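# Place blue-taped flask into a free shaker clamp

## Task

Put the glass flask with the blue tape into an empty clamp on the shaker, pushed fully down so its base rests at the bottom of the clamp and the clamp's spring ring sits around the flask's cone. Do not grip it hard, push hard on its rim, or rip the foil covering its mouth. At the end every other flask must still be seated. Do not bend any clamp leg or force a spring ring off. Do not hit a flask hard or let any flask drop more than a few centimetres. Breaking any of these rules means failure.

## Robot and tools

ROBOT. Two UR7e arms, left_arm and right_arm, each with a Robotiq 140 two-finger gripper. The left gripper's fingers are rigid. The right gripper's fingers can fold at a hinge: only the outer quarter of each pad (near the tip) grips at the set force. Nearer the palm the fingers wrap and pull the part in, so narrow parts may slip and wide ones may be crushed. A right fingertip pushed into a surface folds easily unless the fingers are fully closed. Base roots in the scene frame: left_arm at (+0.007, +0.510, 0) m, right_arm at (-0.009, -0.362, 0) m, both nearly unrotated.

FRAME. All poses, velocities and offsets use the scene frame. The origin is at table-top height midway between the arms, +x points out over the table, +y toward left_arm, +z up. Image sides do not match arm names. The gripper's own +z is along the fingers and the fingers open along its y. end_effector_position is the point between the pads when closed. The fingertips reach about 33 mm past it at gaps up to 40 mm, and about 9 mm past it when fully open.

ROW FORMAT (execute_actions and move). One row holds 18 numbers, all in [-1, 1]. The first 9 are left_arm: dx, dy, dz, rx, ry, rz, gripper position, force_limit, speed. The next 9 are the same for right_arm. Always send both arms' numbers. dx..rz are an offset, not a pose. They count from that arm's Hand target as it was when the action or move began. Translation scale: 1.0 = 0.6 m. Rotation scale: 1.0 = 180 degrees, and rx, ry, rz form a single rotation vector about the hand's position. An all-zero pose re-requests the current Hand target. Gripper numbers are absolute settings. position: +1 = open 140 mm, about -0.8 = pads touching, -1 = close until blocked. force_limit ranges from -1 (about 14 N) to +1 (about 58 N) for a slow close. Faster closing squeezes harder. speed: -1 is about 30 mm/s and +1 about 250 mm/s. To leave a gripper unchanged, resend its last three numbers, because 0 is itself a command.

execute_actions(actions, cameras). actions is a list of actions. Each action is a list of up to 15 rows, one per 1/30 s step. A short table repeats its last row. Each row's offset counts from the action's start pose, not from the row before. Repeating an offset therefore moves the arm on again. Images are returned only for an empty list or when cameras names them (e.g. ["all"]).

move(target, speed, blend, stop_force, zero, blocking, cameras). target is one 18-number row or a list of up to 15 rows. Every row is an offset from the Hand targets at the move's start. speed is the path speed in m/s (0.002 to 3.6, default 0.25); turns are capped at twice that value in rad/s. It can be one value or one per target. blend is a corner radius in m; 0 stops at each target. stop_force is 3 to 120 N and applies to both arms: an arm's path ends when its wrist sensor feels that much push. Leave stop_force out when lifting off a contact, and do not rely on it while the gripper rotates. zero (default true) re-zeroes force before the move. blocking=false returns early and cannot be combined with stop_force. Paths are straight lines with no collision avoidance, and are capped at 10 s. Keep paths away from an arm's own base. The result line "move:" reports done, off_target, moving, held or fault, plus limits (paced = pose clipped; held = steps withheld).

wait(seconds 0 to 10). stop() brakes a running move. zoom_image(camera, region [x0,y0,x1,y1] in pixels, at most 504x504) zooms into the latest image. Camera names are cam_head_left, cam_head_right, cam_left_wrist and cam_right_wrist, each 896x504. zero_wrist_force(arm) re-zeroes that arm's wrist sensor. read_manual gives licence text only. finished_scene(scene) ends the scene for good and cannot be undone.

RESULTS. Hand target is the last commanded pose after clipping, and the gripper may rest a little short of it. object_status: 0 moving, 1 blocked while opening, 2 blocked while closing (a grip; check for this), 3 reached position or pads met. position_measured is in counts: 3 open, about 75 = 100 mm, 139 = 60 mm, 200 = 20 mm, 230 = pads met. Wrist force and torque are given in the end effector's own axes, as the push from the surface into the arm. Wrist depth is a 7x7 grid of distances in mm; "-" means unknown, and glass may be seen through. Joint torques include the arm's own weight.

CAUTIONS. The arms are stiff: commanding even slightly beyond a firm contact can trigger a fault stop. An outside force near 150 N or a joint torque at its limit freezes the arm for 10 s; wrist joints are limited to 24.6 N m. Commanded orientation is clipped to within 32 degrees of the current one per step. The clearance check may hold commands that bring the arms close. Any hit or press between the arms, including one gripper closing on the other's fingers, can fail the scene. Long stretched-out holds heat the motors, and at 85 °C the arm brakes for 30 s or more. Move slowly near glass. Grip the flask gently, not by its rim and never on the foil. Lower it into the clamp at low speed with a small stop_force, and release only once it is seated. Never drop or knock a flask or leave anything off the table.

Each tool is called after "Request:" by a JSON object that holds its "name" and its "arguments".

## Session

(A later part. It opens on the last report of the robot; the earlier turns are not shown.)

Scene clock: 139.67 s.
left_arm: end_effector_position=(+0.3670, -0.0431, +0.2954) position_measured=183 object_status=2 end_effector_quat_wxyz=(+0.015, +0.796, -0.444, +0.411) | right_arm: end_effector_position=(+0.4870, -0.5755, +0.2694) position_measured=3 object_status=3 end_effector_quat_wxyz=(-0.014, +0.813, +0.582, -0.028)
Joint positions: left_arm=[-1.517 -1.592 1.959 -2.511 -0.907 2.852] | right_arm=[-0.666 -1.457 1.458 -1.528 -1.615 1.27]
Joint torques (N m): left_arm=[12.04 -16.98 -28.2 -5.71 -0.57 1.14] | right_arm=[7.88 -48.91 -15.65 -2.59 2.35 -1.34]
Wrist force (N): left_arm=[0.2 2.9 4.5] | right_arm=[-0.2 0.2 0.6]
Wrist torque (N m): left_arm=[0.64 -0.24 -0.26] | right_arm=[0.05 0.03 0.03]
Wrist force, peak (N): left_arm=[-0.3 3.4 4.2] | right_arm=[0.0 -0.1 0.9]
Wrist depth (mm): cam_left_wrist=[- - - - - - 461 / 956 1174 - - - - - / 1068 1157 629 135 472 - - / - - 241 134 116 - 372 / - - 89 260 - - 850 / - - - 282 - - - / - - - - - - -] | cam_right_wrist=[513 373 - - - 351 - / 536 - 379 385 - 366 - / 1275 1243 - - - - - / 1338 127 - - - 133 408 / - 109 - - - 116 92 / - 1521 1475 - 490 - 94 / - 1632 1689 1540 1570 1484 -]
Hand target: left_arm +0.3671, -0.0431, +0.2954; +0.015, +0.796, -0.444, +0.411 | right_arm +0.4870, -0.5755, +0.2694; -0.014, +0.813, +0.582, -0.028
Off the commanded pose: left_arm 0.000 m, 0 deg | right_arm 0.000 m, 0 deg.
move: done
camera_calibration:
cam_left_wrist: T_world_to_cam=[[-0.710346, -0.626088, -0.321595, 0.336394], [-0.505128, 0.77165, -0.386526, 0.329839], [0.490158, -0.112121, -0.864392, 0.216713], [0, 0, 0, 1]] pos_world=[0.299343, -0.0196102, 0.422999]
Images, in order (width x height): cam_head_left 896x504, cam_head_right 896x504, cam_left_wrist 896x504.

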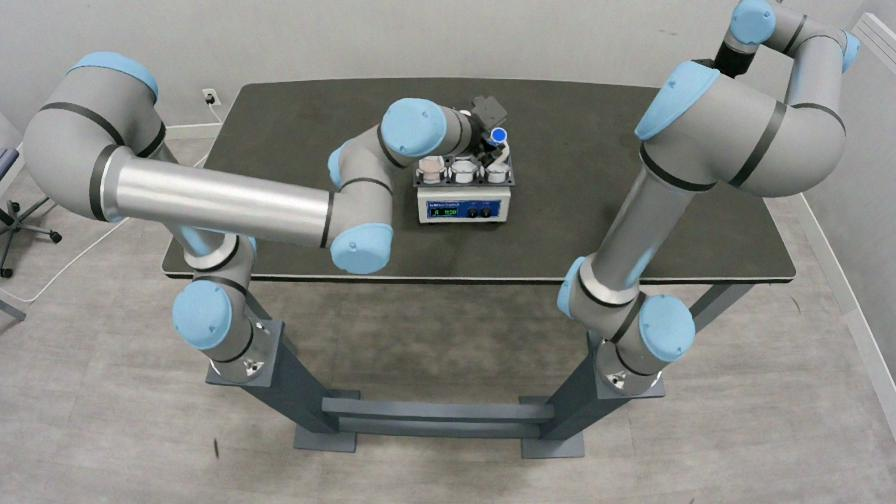

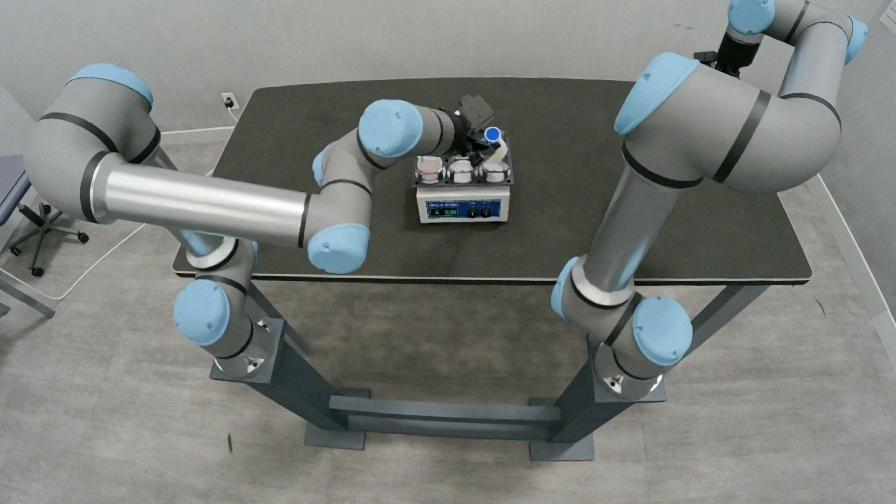

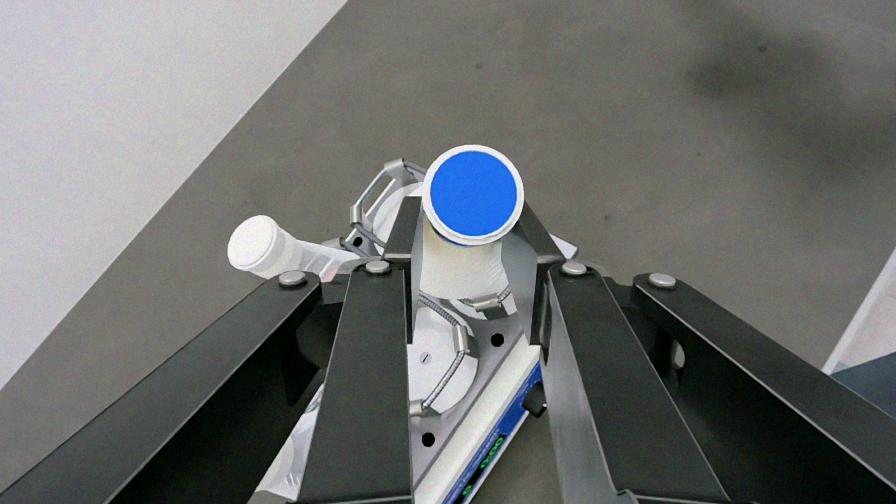

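Request:
{"name": "move", "arguments": {"target": [0,0,-0.08,0,0,0,-1,-0.1,-1,0,0,0,0,0,0,1,1,1], "speed": 0.02, "stop_force": 10, "cameras": ["cam_left_wrist","cam_head_left","cam_head_right"]}}

Request:
{"name": "zoom_image", "arguments": {"camera": "cam_left_wrist", "region": [380, 120, 560, 400]}}

Request:
{"name": "zoom_image", "arguments": {"camera": "cam_head_left", "region": [460, 110, 540, 200]}}

Request:
{"name": "zoom_image", "arguments": {"camera": "cam_head_right", "region": [460, 110, 540, 200]}}

Scene clock: 143.60 s.
left_arm: end_effector_position=(+0.3671, -0.0431, +0.2707) position_measured=183 object_status=2 end_effector_quat_wxyz=(+0.015, +0.796, -0.444, +0.411) | right_arm: end_effector_position=(+0.4870, -0.5755, +0.2694) position_measured=3 object_status=3 end_effector_quat_wxyz=(-0.014, +0.813, +0.582, -0.028)
Joint positions: left_arm=[-1.517 -1.567 2.003 -2.58 -0.906 2.852] | right_arm=[-0.666 -1.457 1.458 -1.528 -1.615 1.27]
Joint torques (N m): left_arm=[11.22 -21.91 -11.33 -2.94 -1.34 -0.35] | right_arm=[7.11 -48.35 -16.26 -2.82 2.34 -1.35]
Wrist force (N): left_arm=[7.7 1.2 -2.8] | right_arm=[-0.2 -0.1 0.6]
Wrist torque (N m): left_arm=[0.68 -0.15 -0.28] | right_arm=[-0.03 0.04 0.03]
Wrist force, peak (N): left_arm=[16.6 -1.5 -11.9] | right_arm=[0.1 -0.3 0.8]
Wrist depth (mm): cam_left_wrist=[- - 1210 - 521 460 - / - - 596 - 457 444 - / 1114 - - 135 425 - 363 / - 217 230 133 389 - 337 / - - 89 231 - - 324 / - - - - - - - / - - - - - - -] | cam_right_wrist=[529 - 352 354 355 346 - / 520 393 - - - 373 361 / 1262 - - - - 373 378 / 1309 127 - - - 133 407 / - 109 - - - 116 92 / - 1530 520 - - - 94 / - 1622 1643 1502 1590 1511 -]
Hand target: left_arm +0.3671, -0.0431, +0.2706; +0.015, +0.796, -0.444, +0.411 (not the last commanded pose) | right_arm +0.4870, -0.5755, +0.2694; -0.014, +0.813, +0.582, -0.028
Off the commanded pose: left_arm 0.023 m, 0 deg | right_arm 0.000 m, 0 deg.
move: contact (left_arm)
camera_calibration:
cam_left_wrist: T_world_to_cam=[[-0.710243, -0.62616, -0.321681, 0.328523], [-0.505194, 0.771606, -0.386526, 0.320361], [0.490238, -0.112016, -0.86436, 0.195279], [0, 0, 0, 1]] pos_world=[0.299442, -0.0196105, 0.398299]
Images, in order (width x height): cam_head_left 896x504, cam_head_right 896x504, cam_left_wrist 896x504.

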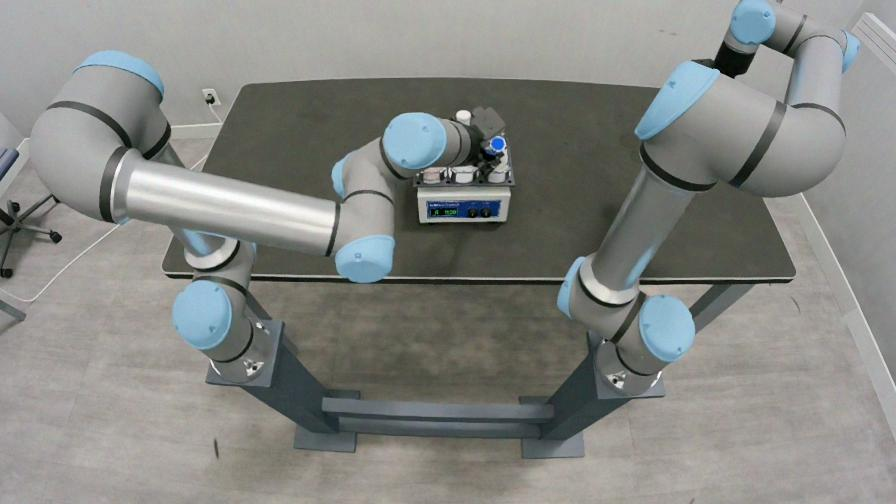

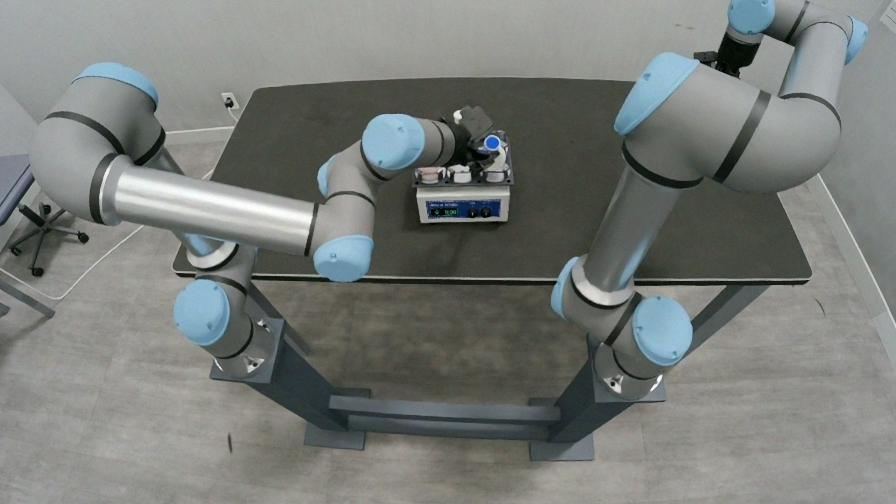

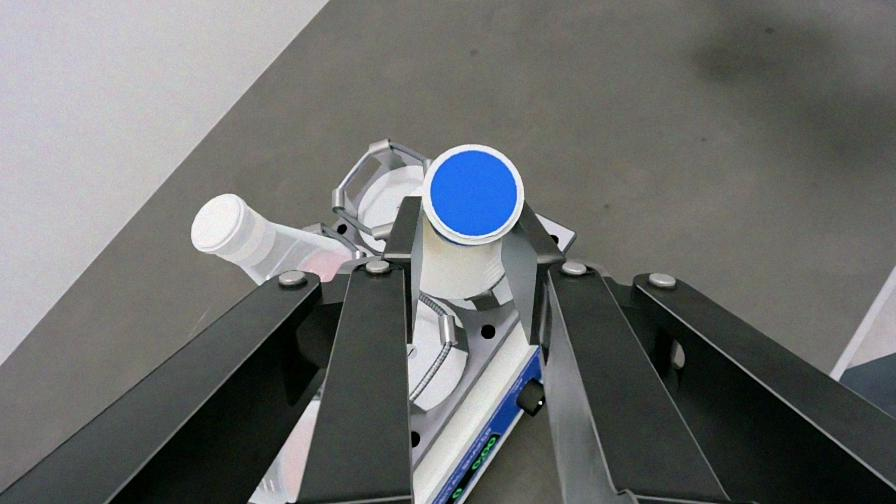

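Scaled by 1.800 from the camera's 896x504 image, which has a finer 1280x720 frame.

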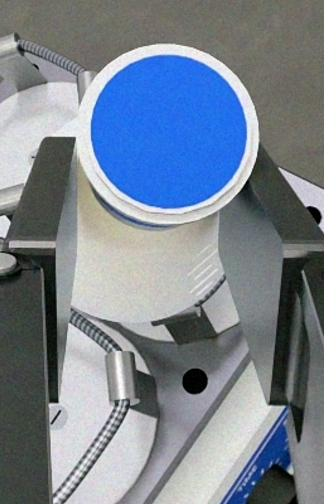

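Scaled by 5.600 from the camera's 896x504 image, which has a finer 1280x720 frame.

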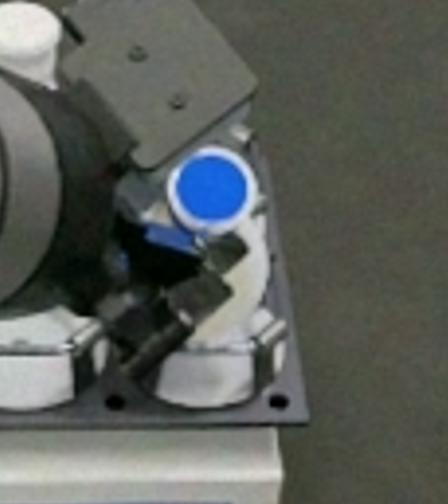

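Scaled by 5.600 from the camera's 896x504 image, which has a finer 1280x720 frame.

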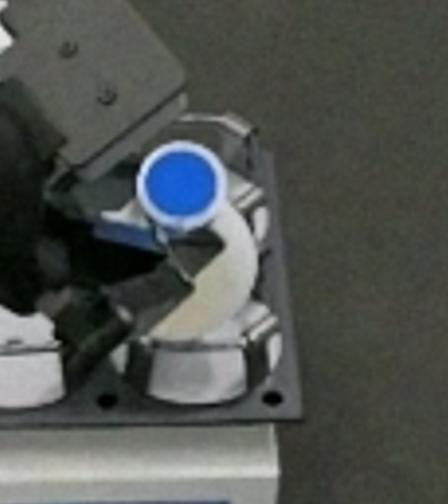

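Request:
{"name": "move", "arguments": {"target": [[0,0,0.0067,0,0,0,-1,-0.1,-1,0,0,0,0,0,0,1,1,1],[0.0092,-0.0017,0.0067,0,0,0,-1,-0.1,-1,0,0,0,0,0,0,1,1,1]], "speed": 0.04}}

Request:
{"name": "move", "arguments": {"target": [0,0,-0.06,0,0,0,-1,-0.1,-1,0,0,0,0,0,0,1,1,1], "speed": 0.02, "stop_force": 10, "cameras": ["cam_left_wrist","cam_head_left","cam_head_right"]}}

Request:
{"name": "zoom_image", "arguments": {"camera": "cam_left_wrist", "region": [380, 120, 560, 400]}}

Request:
{"name": "zoom_image", "arguments": {"camera": "cam_head_left", "region": [460, 110, 540, 200]}}

Request:
{"name": "zoom_image", "arguments": {"camera": "cam_head_right", "region": [460, 110, 540, 200]}}

Scene clock: 147.13 s.
left_arm: end_effector_position=(+0.3728, -0.0441, +0.2747) position_measured=183 object_status=2 end_effector_quat_wxyz=(+0.015, +0.796, -0.443, +0.411) | right_arm: end_effector_position=(+0.4870, -0.5755, +0.2694) position_measured=3 object_status=3 end_effector_quat_wxyz=(-0.014, +0.813, +0.582, -0.028)
Joint positions: left_arm=[-1.504 -1.563 1.989 -2.579 -0.913 2.865] | right_arm=[-0.666 -1.457 1.458 -1.528 -1.615 1.27]
Joint torques (N m): left_arm=[-14.38 -31.22 -16.09 -2.42 2.61 -1.88] | right_arm=[6.48 -47.41 -15.35 -2.6 2.32 -1.58]
Wrist force (N): left_arm=[1.0 3.6 3.0] | right_arm=[-0.1 0.2 0.5]
Wrist torque (N m): left_arm=[0.79 -0.42 -0.28] | right_arm=[0.05 0.00 0.03]
Wrist force, peak (N): left_arm=[7.9 1.2 -3.2] | right_arm=[-0.3 0.0 0.8]
Wrist depth (mm): cam_left_wrist=[909 - 1255 608 - 456 427 / 976 1124 - 520 - 426 - / - - - 135 424 398 349 / 1050 596 102 135 389 389 339 / 593 - 89 237 - - 327 / - - - - - - - / - - - - - - -] | cam_right_wrist=[- 373 - - 349 - 347 / 584 - - - - - - / 1256 - 416 - 402 389 - / 1302 127 - - - 133 398 / - 109 - - - 116 92 / - 1493 - - - - 94 / - 1677 1677 1550 1502 1511 -]
Hand target: left_arm +0.3726, -0.0441, +0.2747; +0.015, +0.796, -0.444, +0.411 | right_arm +0.4870, -0.5755, +0.2694; -0.014, +0.813, +0.582, -0.028
Off the commanded pose: left_arm 0.000 m, 0 deg | right_arm 0.000 m, 0 deg.
move: done

Scene clock: 148.53 s.
left_arm: end_effector_position=(+0.3727, -0.0442, +0.2669) position_measured=183 object_status=2 end_effector_quat_wxyz=(+0.015, +0.796, -0.443, +0.411) | right_arm: end_effector_position=(+0.4870, -0.5755, +0.2694) position_measured=3 object_status=3 end_effector_quat_wxyz=(-0.014, +0.813, +0.582, -0.028)
Joint positions: left_arm=[-1.505 -1.554 2.002 -2.601 -0.913 2.865] | right_arm=[-0.666 -1.457 1.458 -1.528 -1.615 1.27]
Joint torques (N m): left_arm=[-14.55 -30.91 -25.34 -5.04 -1.02 -1.88] | right_arm=[6.26 -48.6 -17.11 -2.71 2.24 -1.49]
Wrist force (N): left_arm=[3.2 0.6 4.7] | right_arm=[-0.1 0.0 0.4]
Wrist torque (N m): left_arm=[0.57 -0.17 -0.24] | right_arm=[0.01 0.01 0.03]
Wrist force, peak (N): left_arm=[12.2 -0.5 -3.3] | right_arm=[-0.3 -0.1 0.9]
Wrist depth (mm): cam_left_wrist=[945 - - - - 421 406 / 1009 - - - - 421 382 / - 621 552 135 - 384 364 / - 221 222 134 116 - - / - - 89 242 - - - / - - - 253 - - - / - - - - - - -] | cam_right_wrist=[512 374 382 - 356 352 343 / 550 380 384 - 383 371 363 / 1243 - 418 411 - 398 391 / 1368 127 - - - 142 406 / - 109 - - - 116 92 / - 1530 - - - - 94 / - 1643 1600 1590 1580 1493 -]
Hand target: left_arm +0.3727, -0.0442, +0.2669; +0.015, +0.796, -0.443, +0.411 (not the last commanded pose) | right_arm +0.4870, -0.5755, +0.2694; -0.014, +0.813, +0.582, -0.028
Off the commanded pose: left_arm 0.028 m, 0 deg | right_arm 0.000 m, 0 deg.
move: contact (left_arm)
camera_calibration:
cam_left_wrist: T_world_to_cam=[[-0.710108, -0.626382, -0.321545, 0.330481], [-0.505282, 0.771396, -0.386831, 0.322584], [0.490343, -0.112221, -0.864275, 0.189116], [0, 0, 0, 1]] pos_world=[0.304942, -0.0206102, 0.394498]
Images, in order (width x height): cam_head_left 896x504, cam_head_right 896x504, cam_left_wrist 896x504.

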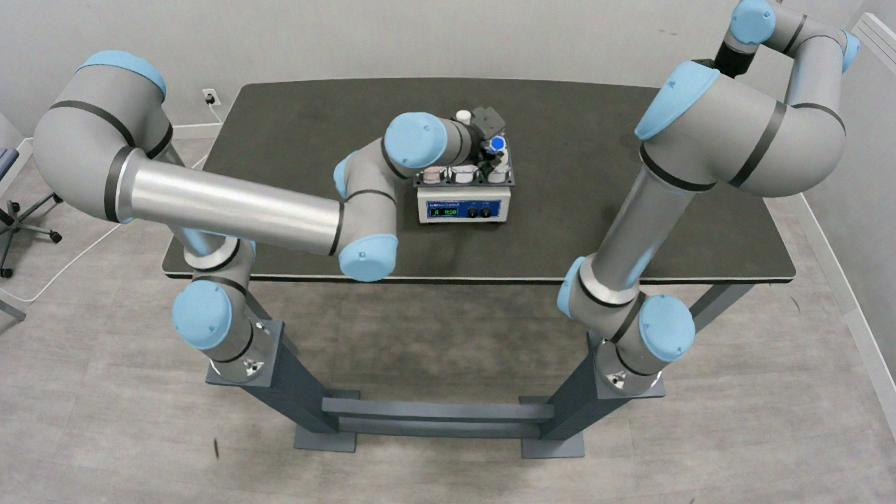

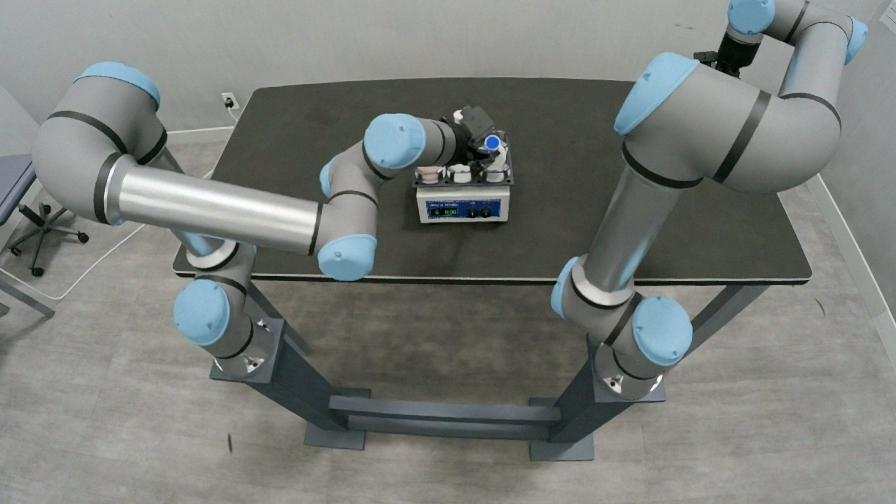

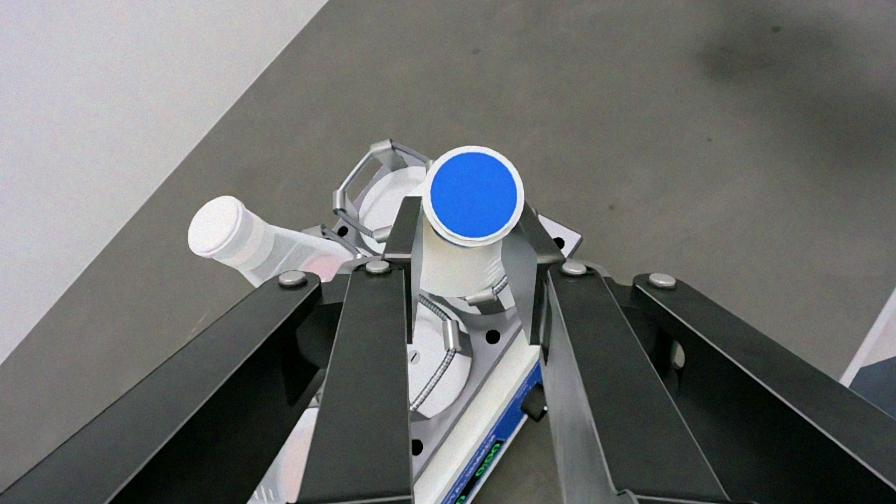

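Scaled by 1.800 from the camera's 896x504 image, which has a finer 1280x720 frame.

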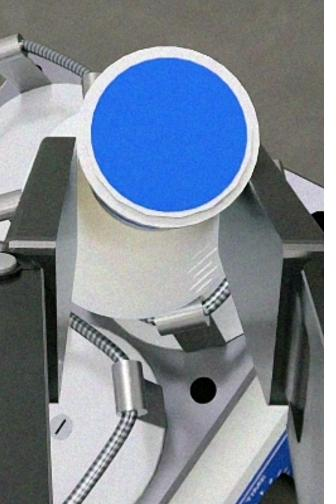

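Scaled by 5.600 from the camera's 896x504 image, which has a finer 1280x720 frame.

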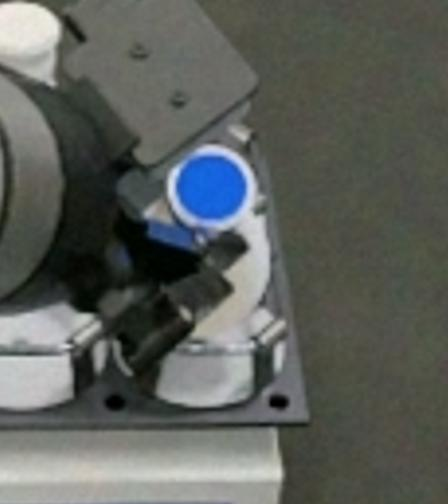

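Scaled by 5.600 from the camera's 896x504 image, which has a finer 1280x720 frame.

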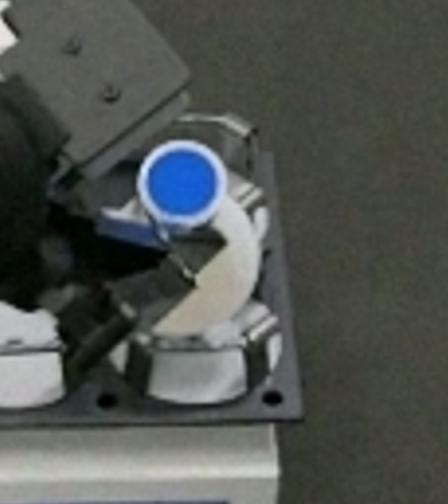

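Request:
{"name": "move", "arguments": {"target": [[0,0,0.0033,0,0,0,-1,-0.1,-1,0,0,0,0,0,0,1,1,1],[0.0067,-0.0017,0.0033,0,0,0,-1,-0.1,-1,0,0,0,0,0,0,1,1,1]], "speed": 0.04}}

Request:
{"name": "move", "arguments": {"target": [0,0,-0.05,0,0,0,-1,-0.1,-1,0,0,0,0,0,0,1,1,1], "speed": 0.02, "stop_force": 13, "cameras": ["cam_left_wrist","cam_head_left","cam_head_right"]}}

Request:
{"name": "zoom_image", "arguments": {"camera": "cam_left_wrist", "region": [380, 120, 560, 400]}}

Request:
{"name": "zoom_image", "arguments": {"camera": "cam_head_left", "region": [460, 110, 540, 200]}}

Request:
{"name": "zoom_image", "arguments": {"camera": "cam_head_right", "region": [460, 110, 540, 200]}}

Scene clock: 151.27 s.
left_arm: end_effector_position=(+0.3768, -0.0452, +0.2689) position_measured=183 object_status=2 end_effector_quat_wxyz=(+0.015, +0.796, -0.443, +0.411) end_effector_velocity=(-0.001, +0.000, +0.001) end_effector_angular_velocity=(-0.003, -0.001, +0.002) | right_arm: end_effector_position=(+0.4870, -0.5755, +0.2694) position_measured=3 object_status=3 end_effector_quat_wxyz=(-0.014, +0.813, +0.582, -0.028)
Joint positions: left_arm=[-1.496 -1.549 1.993 -2.602 -0.918 2.874] | right_arm=[-0.666 -1.457 1.458 -1.528 -1.615 1.27]
Joint velocities: left_arm=[-0.003 -0.002 0.001 0.001 0.003 -0.005] | right_arm=[within noise]
Joint torques (N m): left_arm=[-17.07 -31.86 -16.2 -2.85 2.23 -1.62] | right_arm=[7.93 -49.01 -16.47 -2.45 2.23 -1.37]
Wrist force (N): left_arm=[0.9 2.2 2.8] | right_arm=[-0.4 0.0 0.7]
Wrist torque (N m): left_arm=[0.48 -0.41 -0.32] | right_arm=[0.00 0.07 0.03]
Wrist force, peak (N): left_arm=[3.2 1.0 5.0] | right_arm=[-0.5 0.1 0.8]
Wrist depth (mm): cam_left_wrist=[- - 636 590 - - 405 / - - - 534 470 413 375 / - - - 135 - - - / - - 221 171 130 - - / - - 89 236 - - 324 / - - - 250 - - - / - - - - - - -] | cam_right_wrist=[553 370 370 363 355 349 - / 551 401 380 383 370 387 - / 1237 1139 - - 401 - - / 1338 127 - - - 133 399 / - 109 - - - 116 92 / - 1484 - - - - 94 / - 1700 1712 1677 1550 1511 -]
Hand target: left_arm +0.3767, -0.0452, +0.2689; +0.015, +0.796, -0.443, +0.411 | right_arm +0.4870, -0.5755, +0.2694; -0.014, +0.813, +0.582, -0.028
Off the commanded pose: left_arm 0.000 m, 0 deg | right_arm 0.000 m, 0 deg.
move: done

Scene clock: 152.93 s.
left_arm: end_effector_position=(+0.3767, -0.0452, +0.2554) position_measured=183 object_status=2 end_effector_quat_wxyz=(+0.015, +0.796, -0.443, +0.412) | right_arm: end_effector_position=(+0.4870, -0.5755, +0.2694) position_measured=3 object_status=3 end_effector_quat_wxyz=(-0.014, +0.813, +0.582, -0.028)
Joint positions: left_arm=[-1.496 -1.534 2.015 -2.64 -0.918 2.874] | right_arm=[-0.666 -1.457 1.458 -1.528 -1.615 1.27]
Joint torques (N m): left_arm=[-0.39 -26.21 -19.2 -2.76 -1.64 -1.98] | right_arm=[5.23 -48.37 -15.41 -2.45 2.2 -1.15]
Wrist force (N): left_arm=[10.6 -0.2 -1.8] | right_arm=[-0.2 -0.1 0.5]
Wrist torque (N m): left_arm=[0.73 -0.07 -0.16] | right_arm=[0.00 0.04 0.03]
Wrist force, peak (N): left_arm=[17.6 0.6 -11.6] | right_arm=[-0.5 0.1 0.7]
Wrist depth (mm): cam_left_wrist=[- 1275 - - 498 461 - / - 1114 - - 440 411 - / - 652 - 135 413 379 348 / - 195 102 135 254 356 342 / 605 - 89 229 - 326 331 / - - - 239 - - - / - - - 249 - - -] | cam_right_wrist=[539 370 369 - 354 - 348 / 530 386 - - - - - / 1262 1230 - 407 392 395 386 / 1324 127 440 - - 133 393 / - 109 - - - 116 92 / - 1502 - - - - 94 / - 1590 1677 1774 1540 1502 -]
Hand target: left_arm +0.3767, -0.0452, +0.2555; +0.015, +0.796, -0.443, +0.412 (not the last commanded pose) | right_arm +0.4870, -0.5755, +0.2694; -0.014, +0.813, +0.582, -0.028
Off the commanded pose: left_arm 0.017 m, 0 deg | right_arm 0.000 m, 0 deg.
move: contact (left_arm)
camera_calibration:
cam_left_wrist: T_world_to_cam=[[-0.710041, -0.62642, -0.321621, 0.329044], [-0.505263, 0.771364, -0.386919, 0.321121], [0.490461, -0.112226, -0.864207, 0.177067], [0, 0, 0, 1]] pos_world=[0.309041, -0.0217102, 0.383098]
Images, in order (width x height): cam_head_left 896x504, cam_head_right 896x504, cam_left_wrist 896x504.

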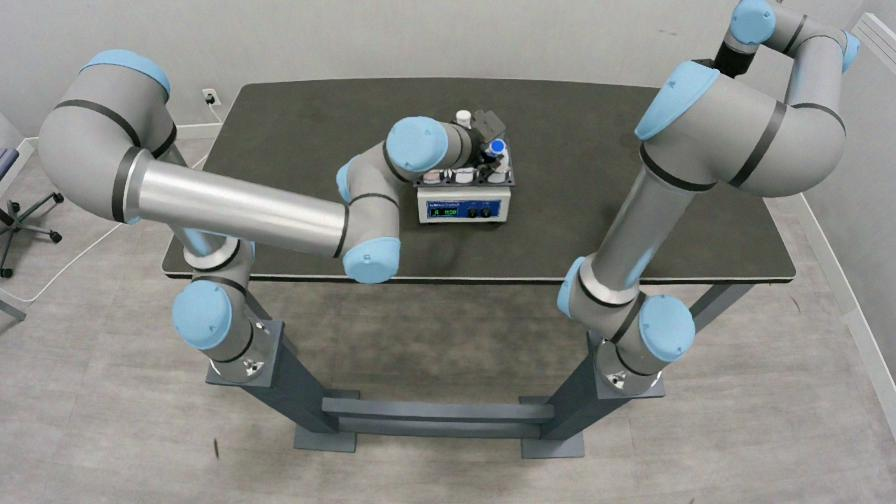

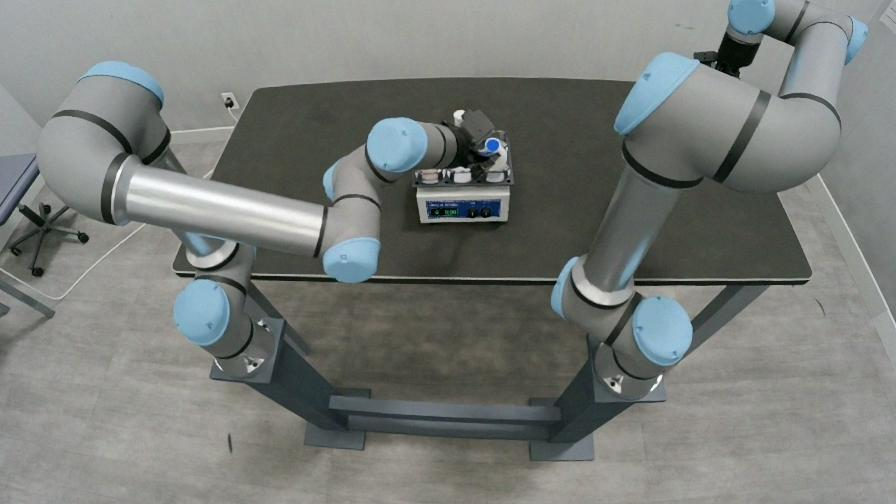

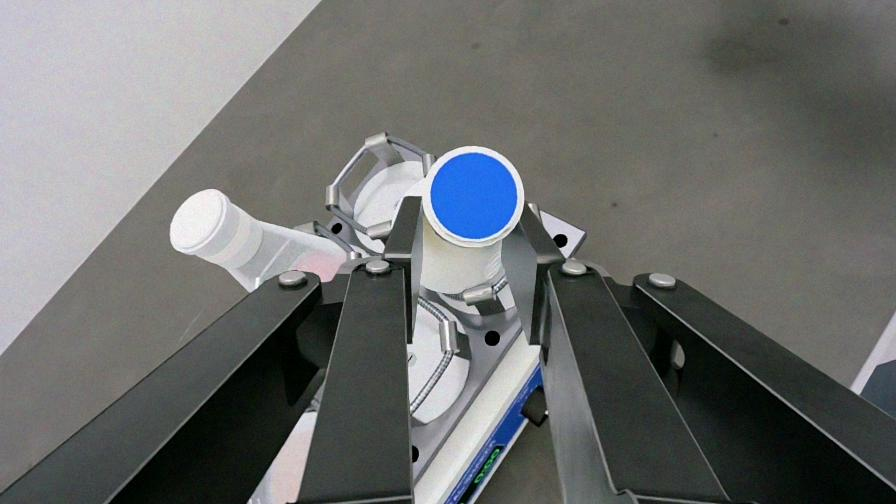

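Scaled by 1.800 from the camera's 896x504 image, which has a finer 1280x720 frame.

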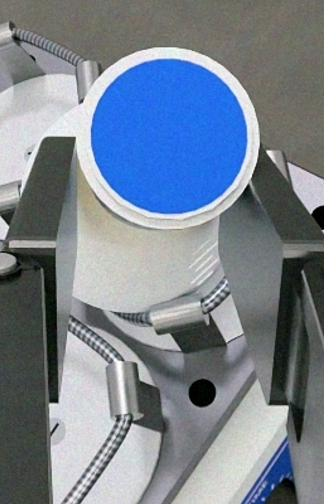

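Scaled by 5.600 from the camera's 896x504 image, which has a finer 1280x720 frame.

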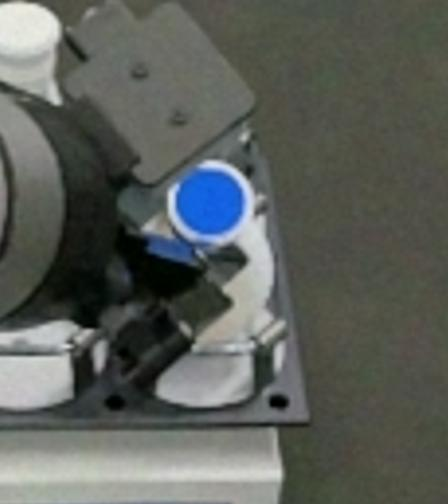

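Scaled by 5.600 from the camera's 896x504 image, which has a finer 1280x720 frame.

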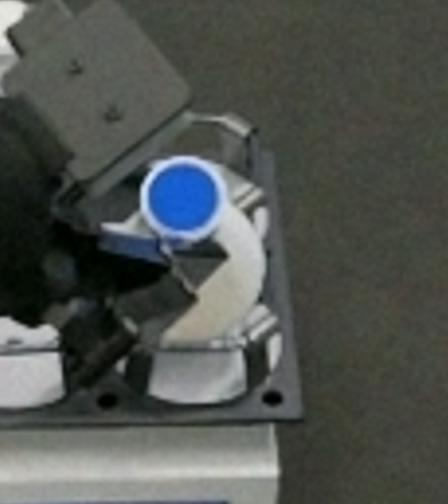

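Request:
{"name": "move", "arguments": {"target": [0.018,0.001,-0.0038,0,0.0556,0,-1,-0.1,-1,0,0,0,0,0,0,1,1,1], "speed": 0.03, "stop_force": 30, "cameras": ["cam_left_wrist","cam_head_left","cam_head_right"]}}

Request:
{"name": "zoom_image", "arguments": {"camera": "cam_left_wrist", "region": [380, 120, 560, 400]}}

Request:
{"name": "zoom_image", "arguments": {"camera": "cam_head_left", "region": [460, 110, 540, 200]}}

Request:
{"name": "zoom_image", "arguments": {"camera": "cam_head_right", "region": [460, 110, 540, 200]}}

Scene clock: 159.87 s.
left_arm: end_effector_position=(+0.3803, -0.0451, +0.2550) position_measured=183 object_status=2 end_effector_quat_wxyz=(+0.028, +0.808, -0.443, +0.388) | right_arm: end_effector_position=(+0.4870, -0.5755, +0.2694) position_measured=3 object_status=3 end_effector_quat_wxyz=(-0.014, +0.813, +0.582, -0.028)
Joint positions: left_arm=[-1.461 -1.534 1.983 -2.601 -0.986 2.871] | right_arm=[-0.666 -1.457 1.458 -1.528 -1.615 1.27]
Joint torques (N m): left_arm=[-4.41 -4.09 9.68 8.16 -3.15 -1.52] | right_arm=[6.28 -49.08 -15.57 -2.58 2.31 -1.44]
Wrist force (N): left_arm=[32.3 3.9 -39.4] | right_arm=[-0.3 -0.2 0.4]
Wrist torque (N m): left_arm=[1.42 -0.02 0.24] | right_arm=[-0.03 0.05 0.03]
Wrist force, peak (N): left_arm=[34.3 4.6 -42.3] | right_arm=[-0.2 -0.1 0.8]
Wrist depth (mm): cam_left_wrist=[898 - 624 - - 446 405 / - - - 475 - 396 379 / - - 305 134 408 - 346 / - 191 102 135 121 - - / 561 - 89 219 - - 321 / - - - 239 - - - / - - - - - - -] | cam_right_wrist=[377 - 366 369 - 360 - / 600 400 390 383 376 - - / 1230 1230 - 397 402 - - / 1345 127 - - 412 133 428 / - 109 - - - 116 92 / - 1511 - - - - 94 / - 1622 1666 1289 1560 1484 -]
Hand target: left_arm +0.3803, -0.0451, +0.2549; +0.028, +0.808, -0.443, +0.388 (not the last commanded pose) | right_arm +0.4870, -0.5755, +0.2694; -0.014, +0.813, +0.582, -0.028
Off the commanded pose: left_arm 0.008 m, 7 deg | right_arm 0.000 m, 0 deg.
move: contact (left_arm)
camera_calibration:
cam_left_wrist: T_world_to_cam=[[-0.727553, -0.626724, -0.279075, 0.327178], [-0.526902, 0.77097, -0.357742, 0.32341], [0.439364, -0.113231, -0.891144, 0.20119], [0, 0, 0, 1]] pos_world=[0.320049, -0.0215081, 0.386293]
Images, in order (width x height): cam_head_left 896x504, cam_head_right 896x504, cam_left_wrist 896x504.

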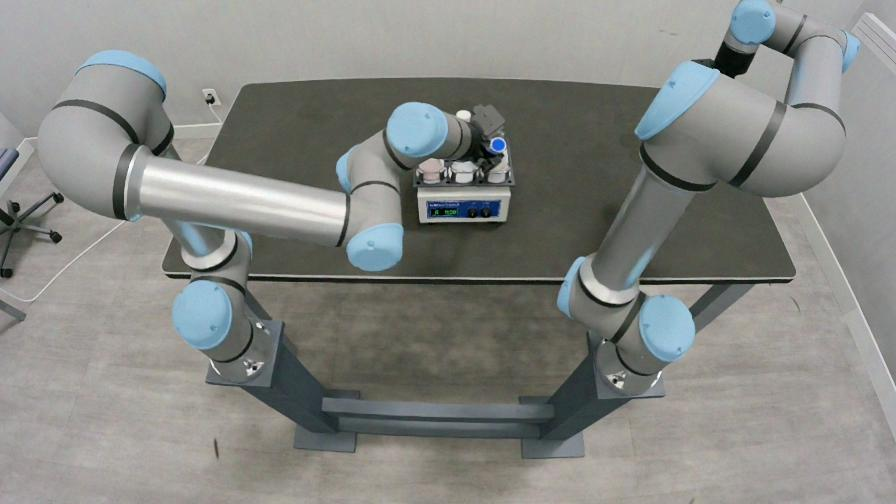

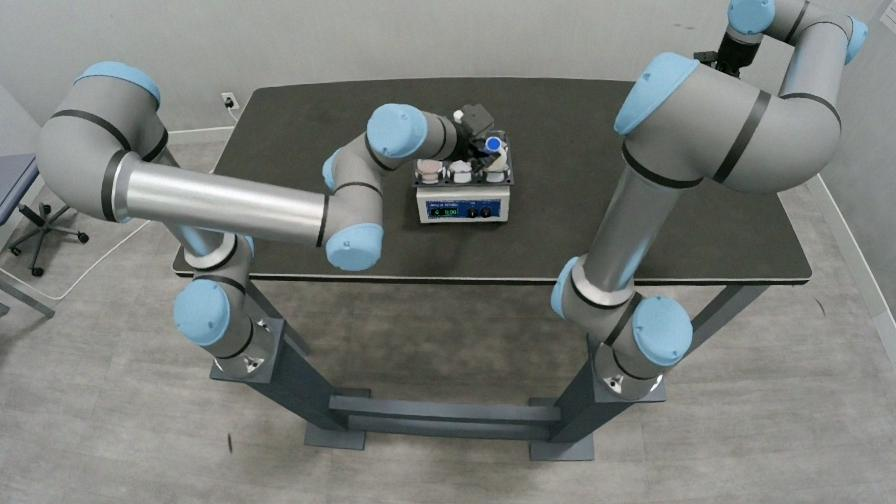

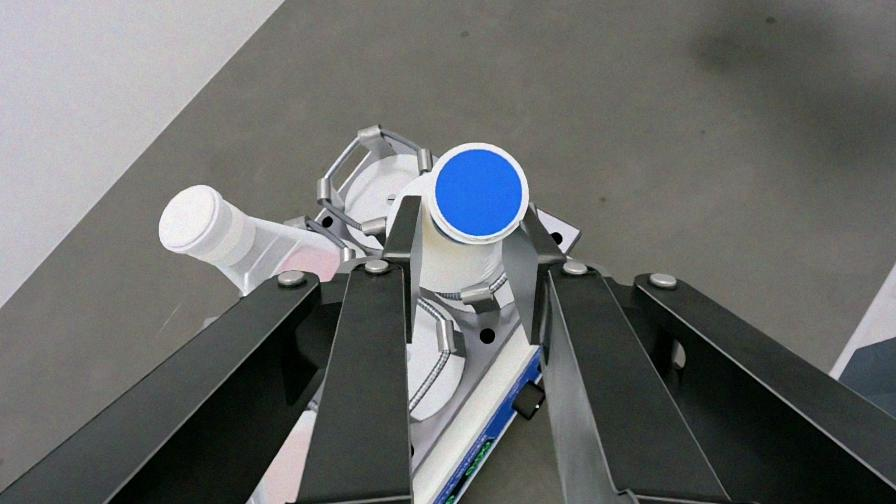

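Scaled by 1.800 from the camera's 896x504 image, which has a finer 1280x720 frame.

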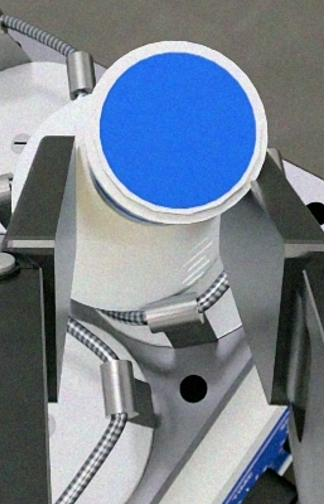

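Scaled by 5.600 from the camera's 896x504 image, which has a finer 1280x720 frame.

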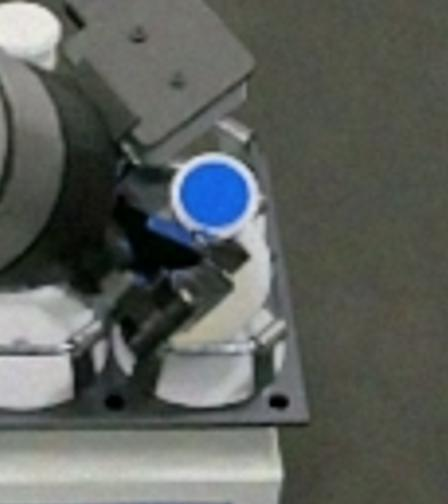

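Scaled by 5.600 from the camera's 896x504 image, which has a finer 1280x720 frame.

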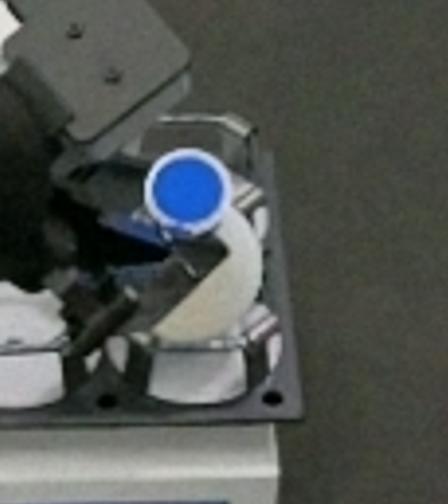

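Request:
{"name": "move", "arguments": {"target": [[0,0,0.0075,0,0,0,-1,-0.1,-1,0,0,0,0,0,0,1,1,1]], "speed": 0.03}}

Request:
{"name": "move", "arguments": {"target": [-0.03,0.003,0,0,0,0,-1,-0.1,-1,0,0,0,0,0,0,1,1,1], "speed": 0.015, "stop_force": 10, "cameras": ["cam_left_wrist","cam_head_left","cam_head_right"]}}

Request:
{"name": "zoom_image", "arguments": {"camera": "cam_left_wrist", "region": [380, 120, 560, 400]}}

Request:
{"name": "zoom_image", "arguments": {"camera": "cam_head_left", "region": [460, 110, 540, 200]}}

Scene clock: 165.17 s.
left_arm: end_effector_position=(+0.3802, -0.0451, +0.2595) position_measured=183 object_status=2 end_effector_quat_wxyz=(+0.028, +0.808, -0.443, +0.388) | right_arm: end_effector_position=(+0.4870, -0.5755, +0.2694) position_measured=3 object_status=3 end_effector_quat_wxyz=(-0.014, +0.813, +0.582, -0.028)
Joint positions: left_arm=[-1.461 -1.539 1.975 -2.588 -0.986 2.871] | right_arm=[-0.666 -1.457 1.458 -1.528 -1.615 1.27]
Joint torques (N m): left_arm=[-3.74 -23.82 -17.61 -3.74 1.54 -0.13] | right_arm=[5.73 -47.48 -14.93 -2.37 2.3 -1.47]
Wrist force (N): left_arm=[5.0 1.8 2.9] | right_arm=[-0.1 -0.1 0.3]
Wrist torque (N m): left_arm=[0.59 -0.18 -0.20] | right_arm=[-0.02 0.01 0.04]
Wrist force, peak (N): left_arm=[32.4 3.7 -39.5] | right_arm=[-0.4 -0.5 0.5]
Wrist depth (mm): cam_left_wrist=[- 1168 - - 481 - - / 1098 - - 506 - - 358 / - - - 135 - - - / - - 99 133 122 364 333 / 532 - 89 223 - - 976 / - - - 241 - - - / - - - - - - -] | cam_right_wrist=[542 361 366 - - 348 344 / 537 392 396 - - 372 367 / 1256 1224 412 - 414 393 389 / 1296 127 427 444 - 142 401 / - 109 - - - 116 92 / - 1530 - - - - 94 / - 1643 1611 1749 1560 1457 -]
Hand target: left_arm +0.3803, -0.0451, +0.2594; +0.028, +0.808, -0.443, +0.388 | right_arm +0.4870, -0.5755, +0.2694; -0.014, +0.813, +0.582, -0.028
Off the commanded pose: left_arm 0.000 m, 0 deg | right_arm 0.000 m, 0 deg.
move: done

Scene clock: 167.17 s.
left_arm: end_effector_position=(+0.3663, -0.0436, +0.2594) position_measured=183 object_status=2 end_effector_quat_wxyz=(+0.028, +0.808, -0.443, +0.388) | right_arm: end_effector_position=(+0.4870, -0.5755, +0.2694) position_measured=3 object_status=3 end_effector_quat_wxyz=(-0.014, +0.813, +0.582, -0.028)
Joint positions: left_arm=[-1.491 -1.559 1.992 -2.567 -0.969 2.84] | right_arm=[-0.666 -1.457 1.458 -1.528 -1.615 1.27]
Joint torques (N m): left_arm=[4.29 -13.78 -26.32 -3.61 -5.1 -1.42] | right_arm=[7.89 -48.42 -16.59 -2.38 2.25 -1.4]
Wrist force (N): left_arm=[3.9 -10.5 2.5] | right_arm=[-0.4 0.0 0.5]
Wrist torque (N m): left_arm=[1.56 -0.11 -0.09] | right_arm=[-0.01 0.06 0.03]
Wrist force, peak (N): left_arm=[3.2 -10.6 7.5] | right_arm=[-0.4 0.2 0.9]
Wrist depth (mm): cam_left_wrist=[923 1216 618 - - 471 408 / - - 561 526 429 - - / - - 324 134 425 - - / - 529 258 135 120 375 327 / - - 89 248 - - 332 / - - - 248 - - - / - - - 307 - - -] | cam_right_wrist=[553 369 369 363 364 353 342 / 545 - 388 374 372 371 357 / 1249 - - 405 - - - / 1345 127 435 - - 133 - / - 109 470 - - 116 92 / - 1521 - - - 490 95 / - 1654 1724 1570 1540 1493 -]
Hand target: left_arm +0.3663, -0.0436, +0.2594; +0.028, +0.808, -0.443, +0.388 (not the last commanded pose) | right_arm +0.4870, -0.5755, +0.2694; -0.014, +0.813, +0.582, -0.028
Off the commanded pose: left_arm 0.004 m, 0 deg | right_arm 0.000 m, 0 deg.
move: contact (left_arm)
camera_calibration:
cam_left_wrist: T_world_to_cam=[[-0.727457, -0.626659, -0.279471, 0.319387], [-0.526945, 0.771097, -0.357406, 0.316425], [0.439471, -0.112732, -0.891155, 0.21146], [0, 0, 0, 1]] pos_world=[0.306148, -0.0200092, 0.390795]
Images, in order (width x height): cam_head_left 896x504, cam_head_right 896x504, cam_left_wrist 896x504.

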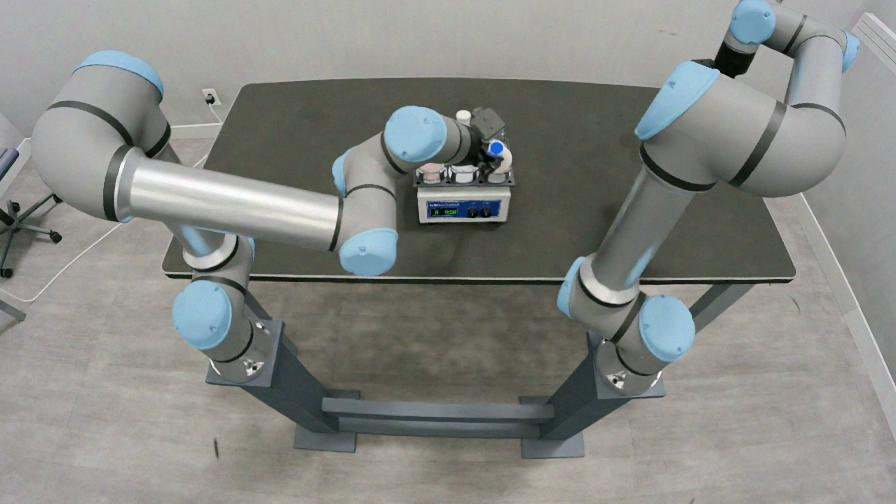

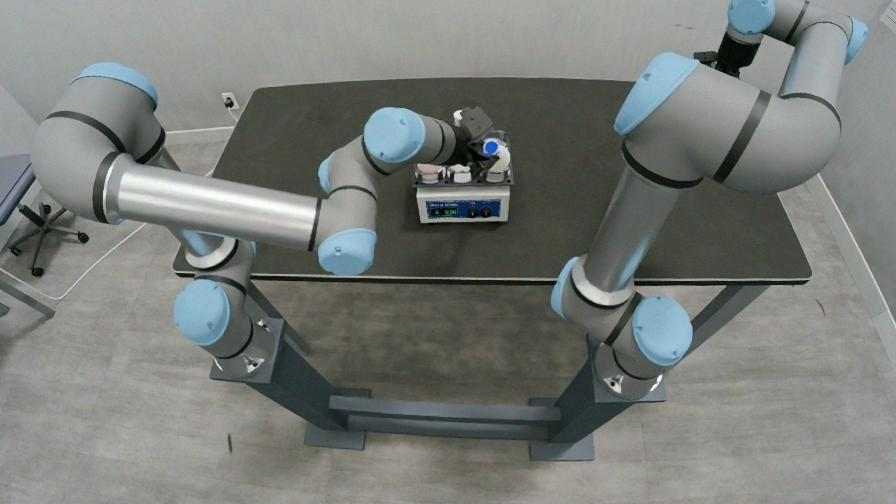

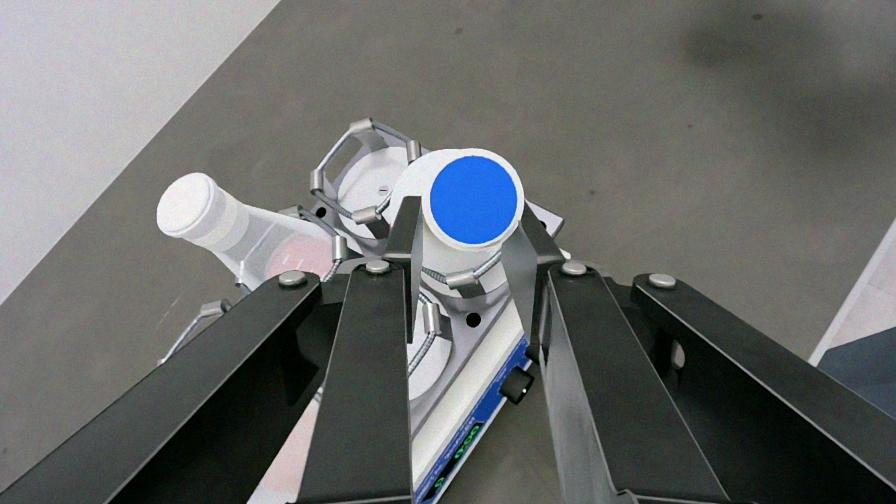

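Scaled by 1.800 from the camera's 896x504 image, which has a finer 1280x720 frame.

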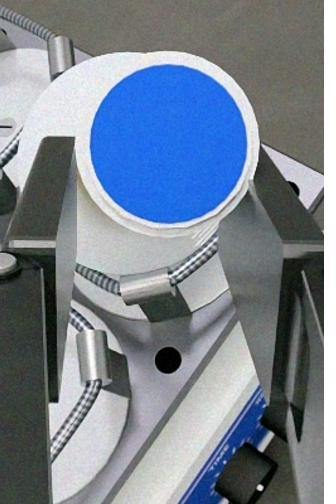

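Scaled by 5.600 from the camera's 896x504 image, which has a finer 1280x720 frame.

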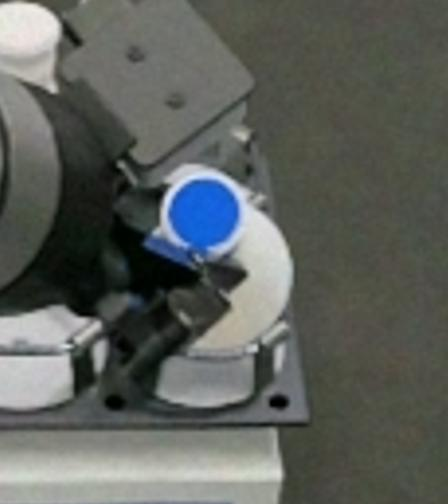

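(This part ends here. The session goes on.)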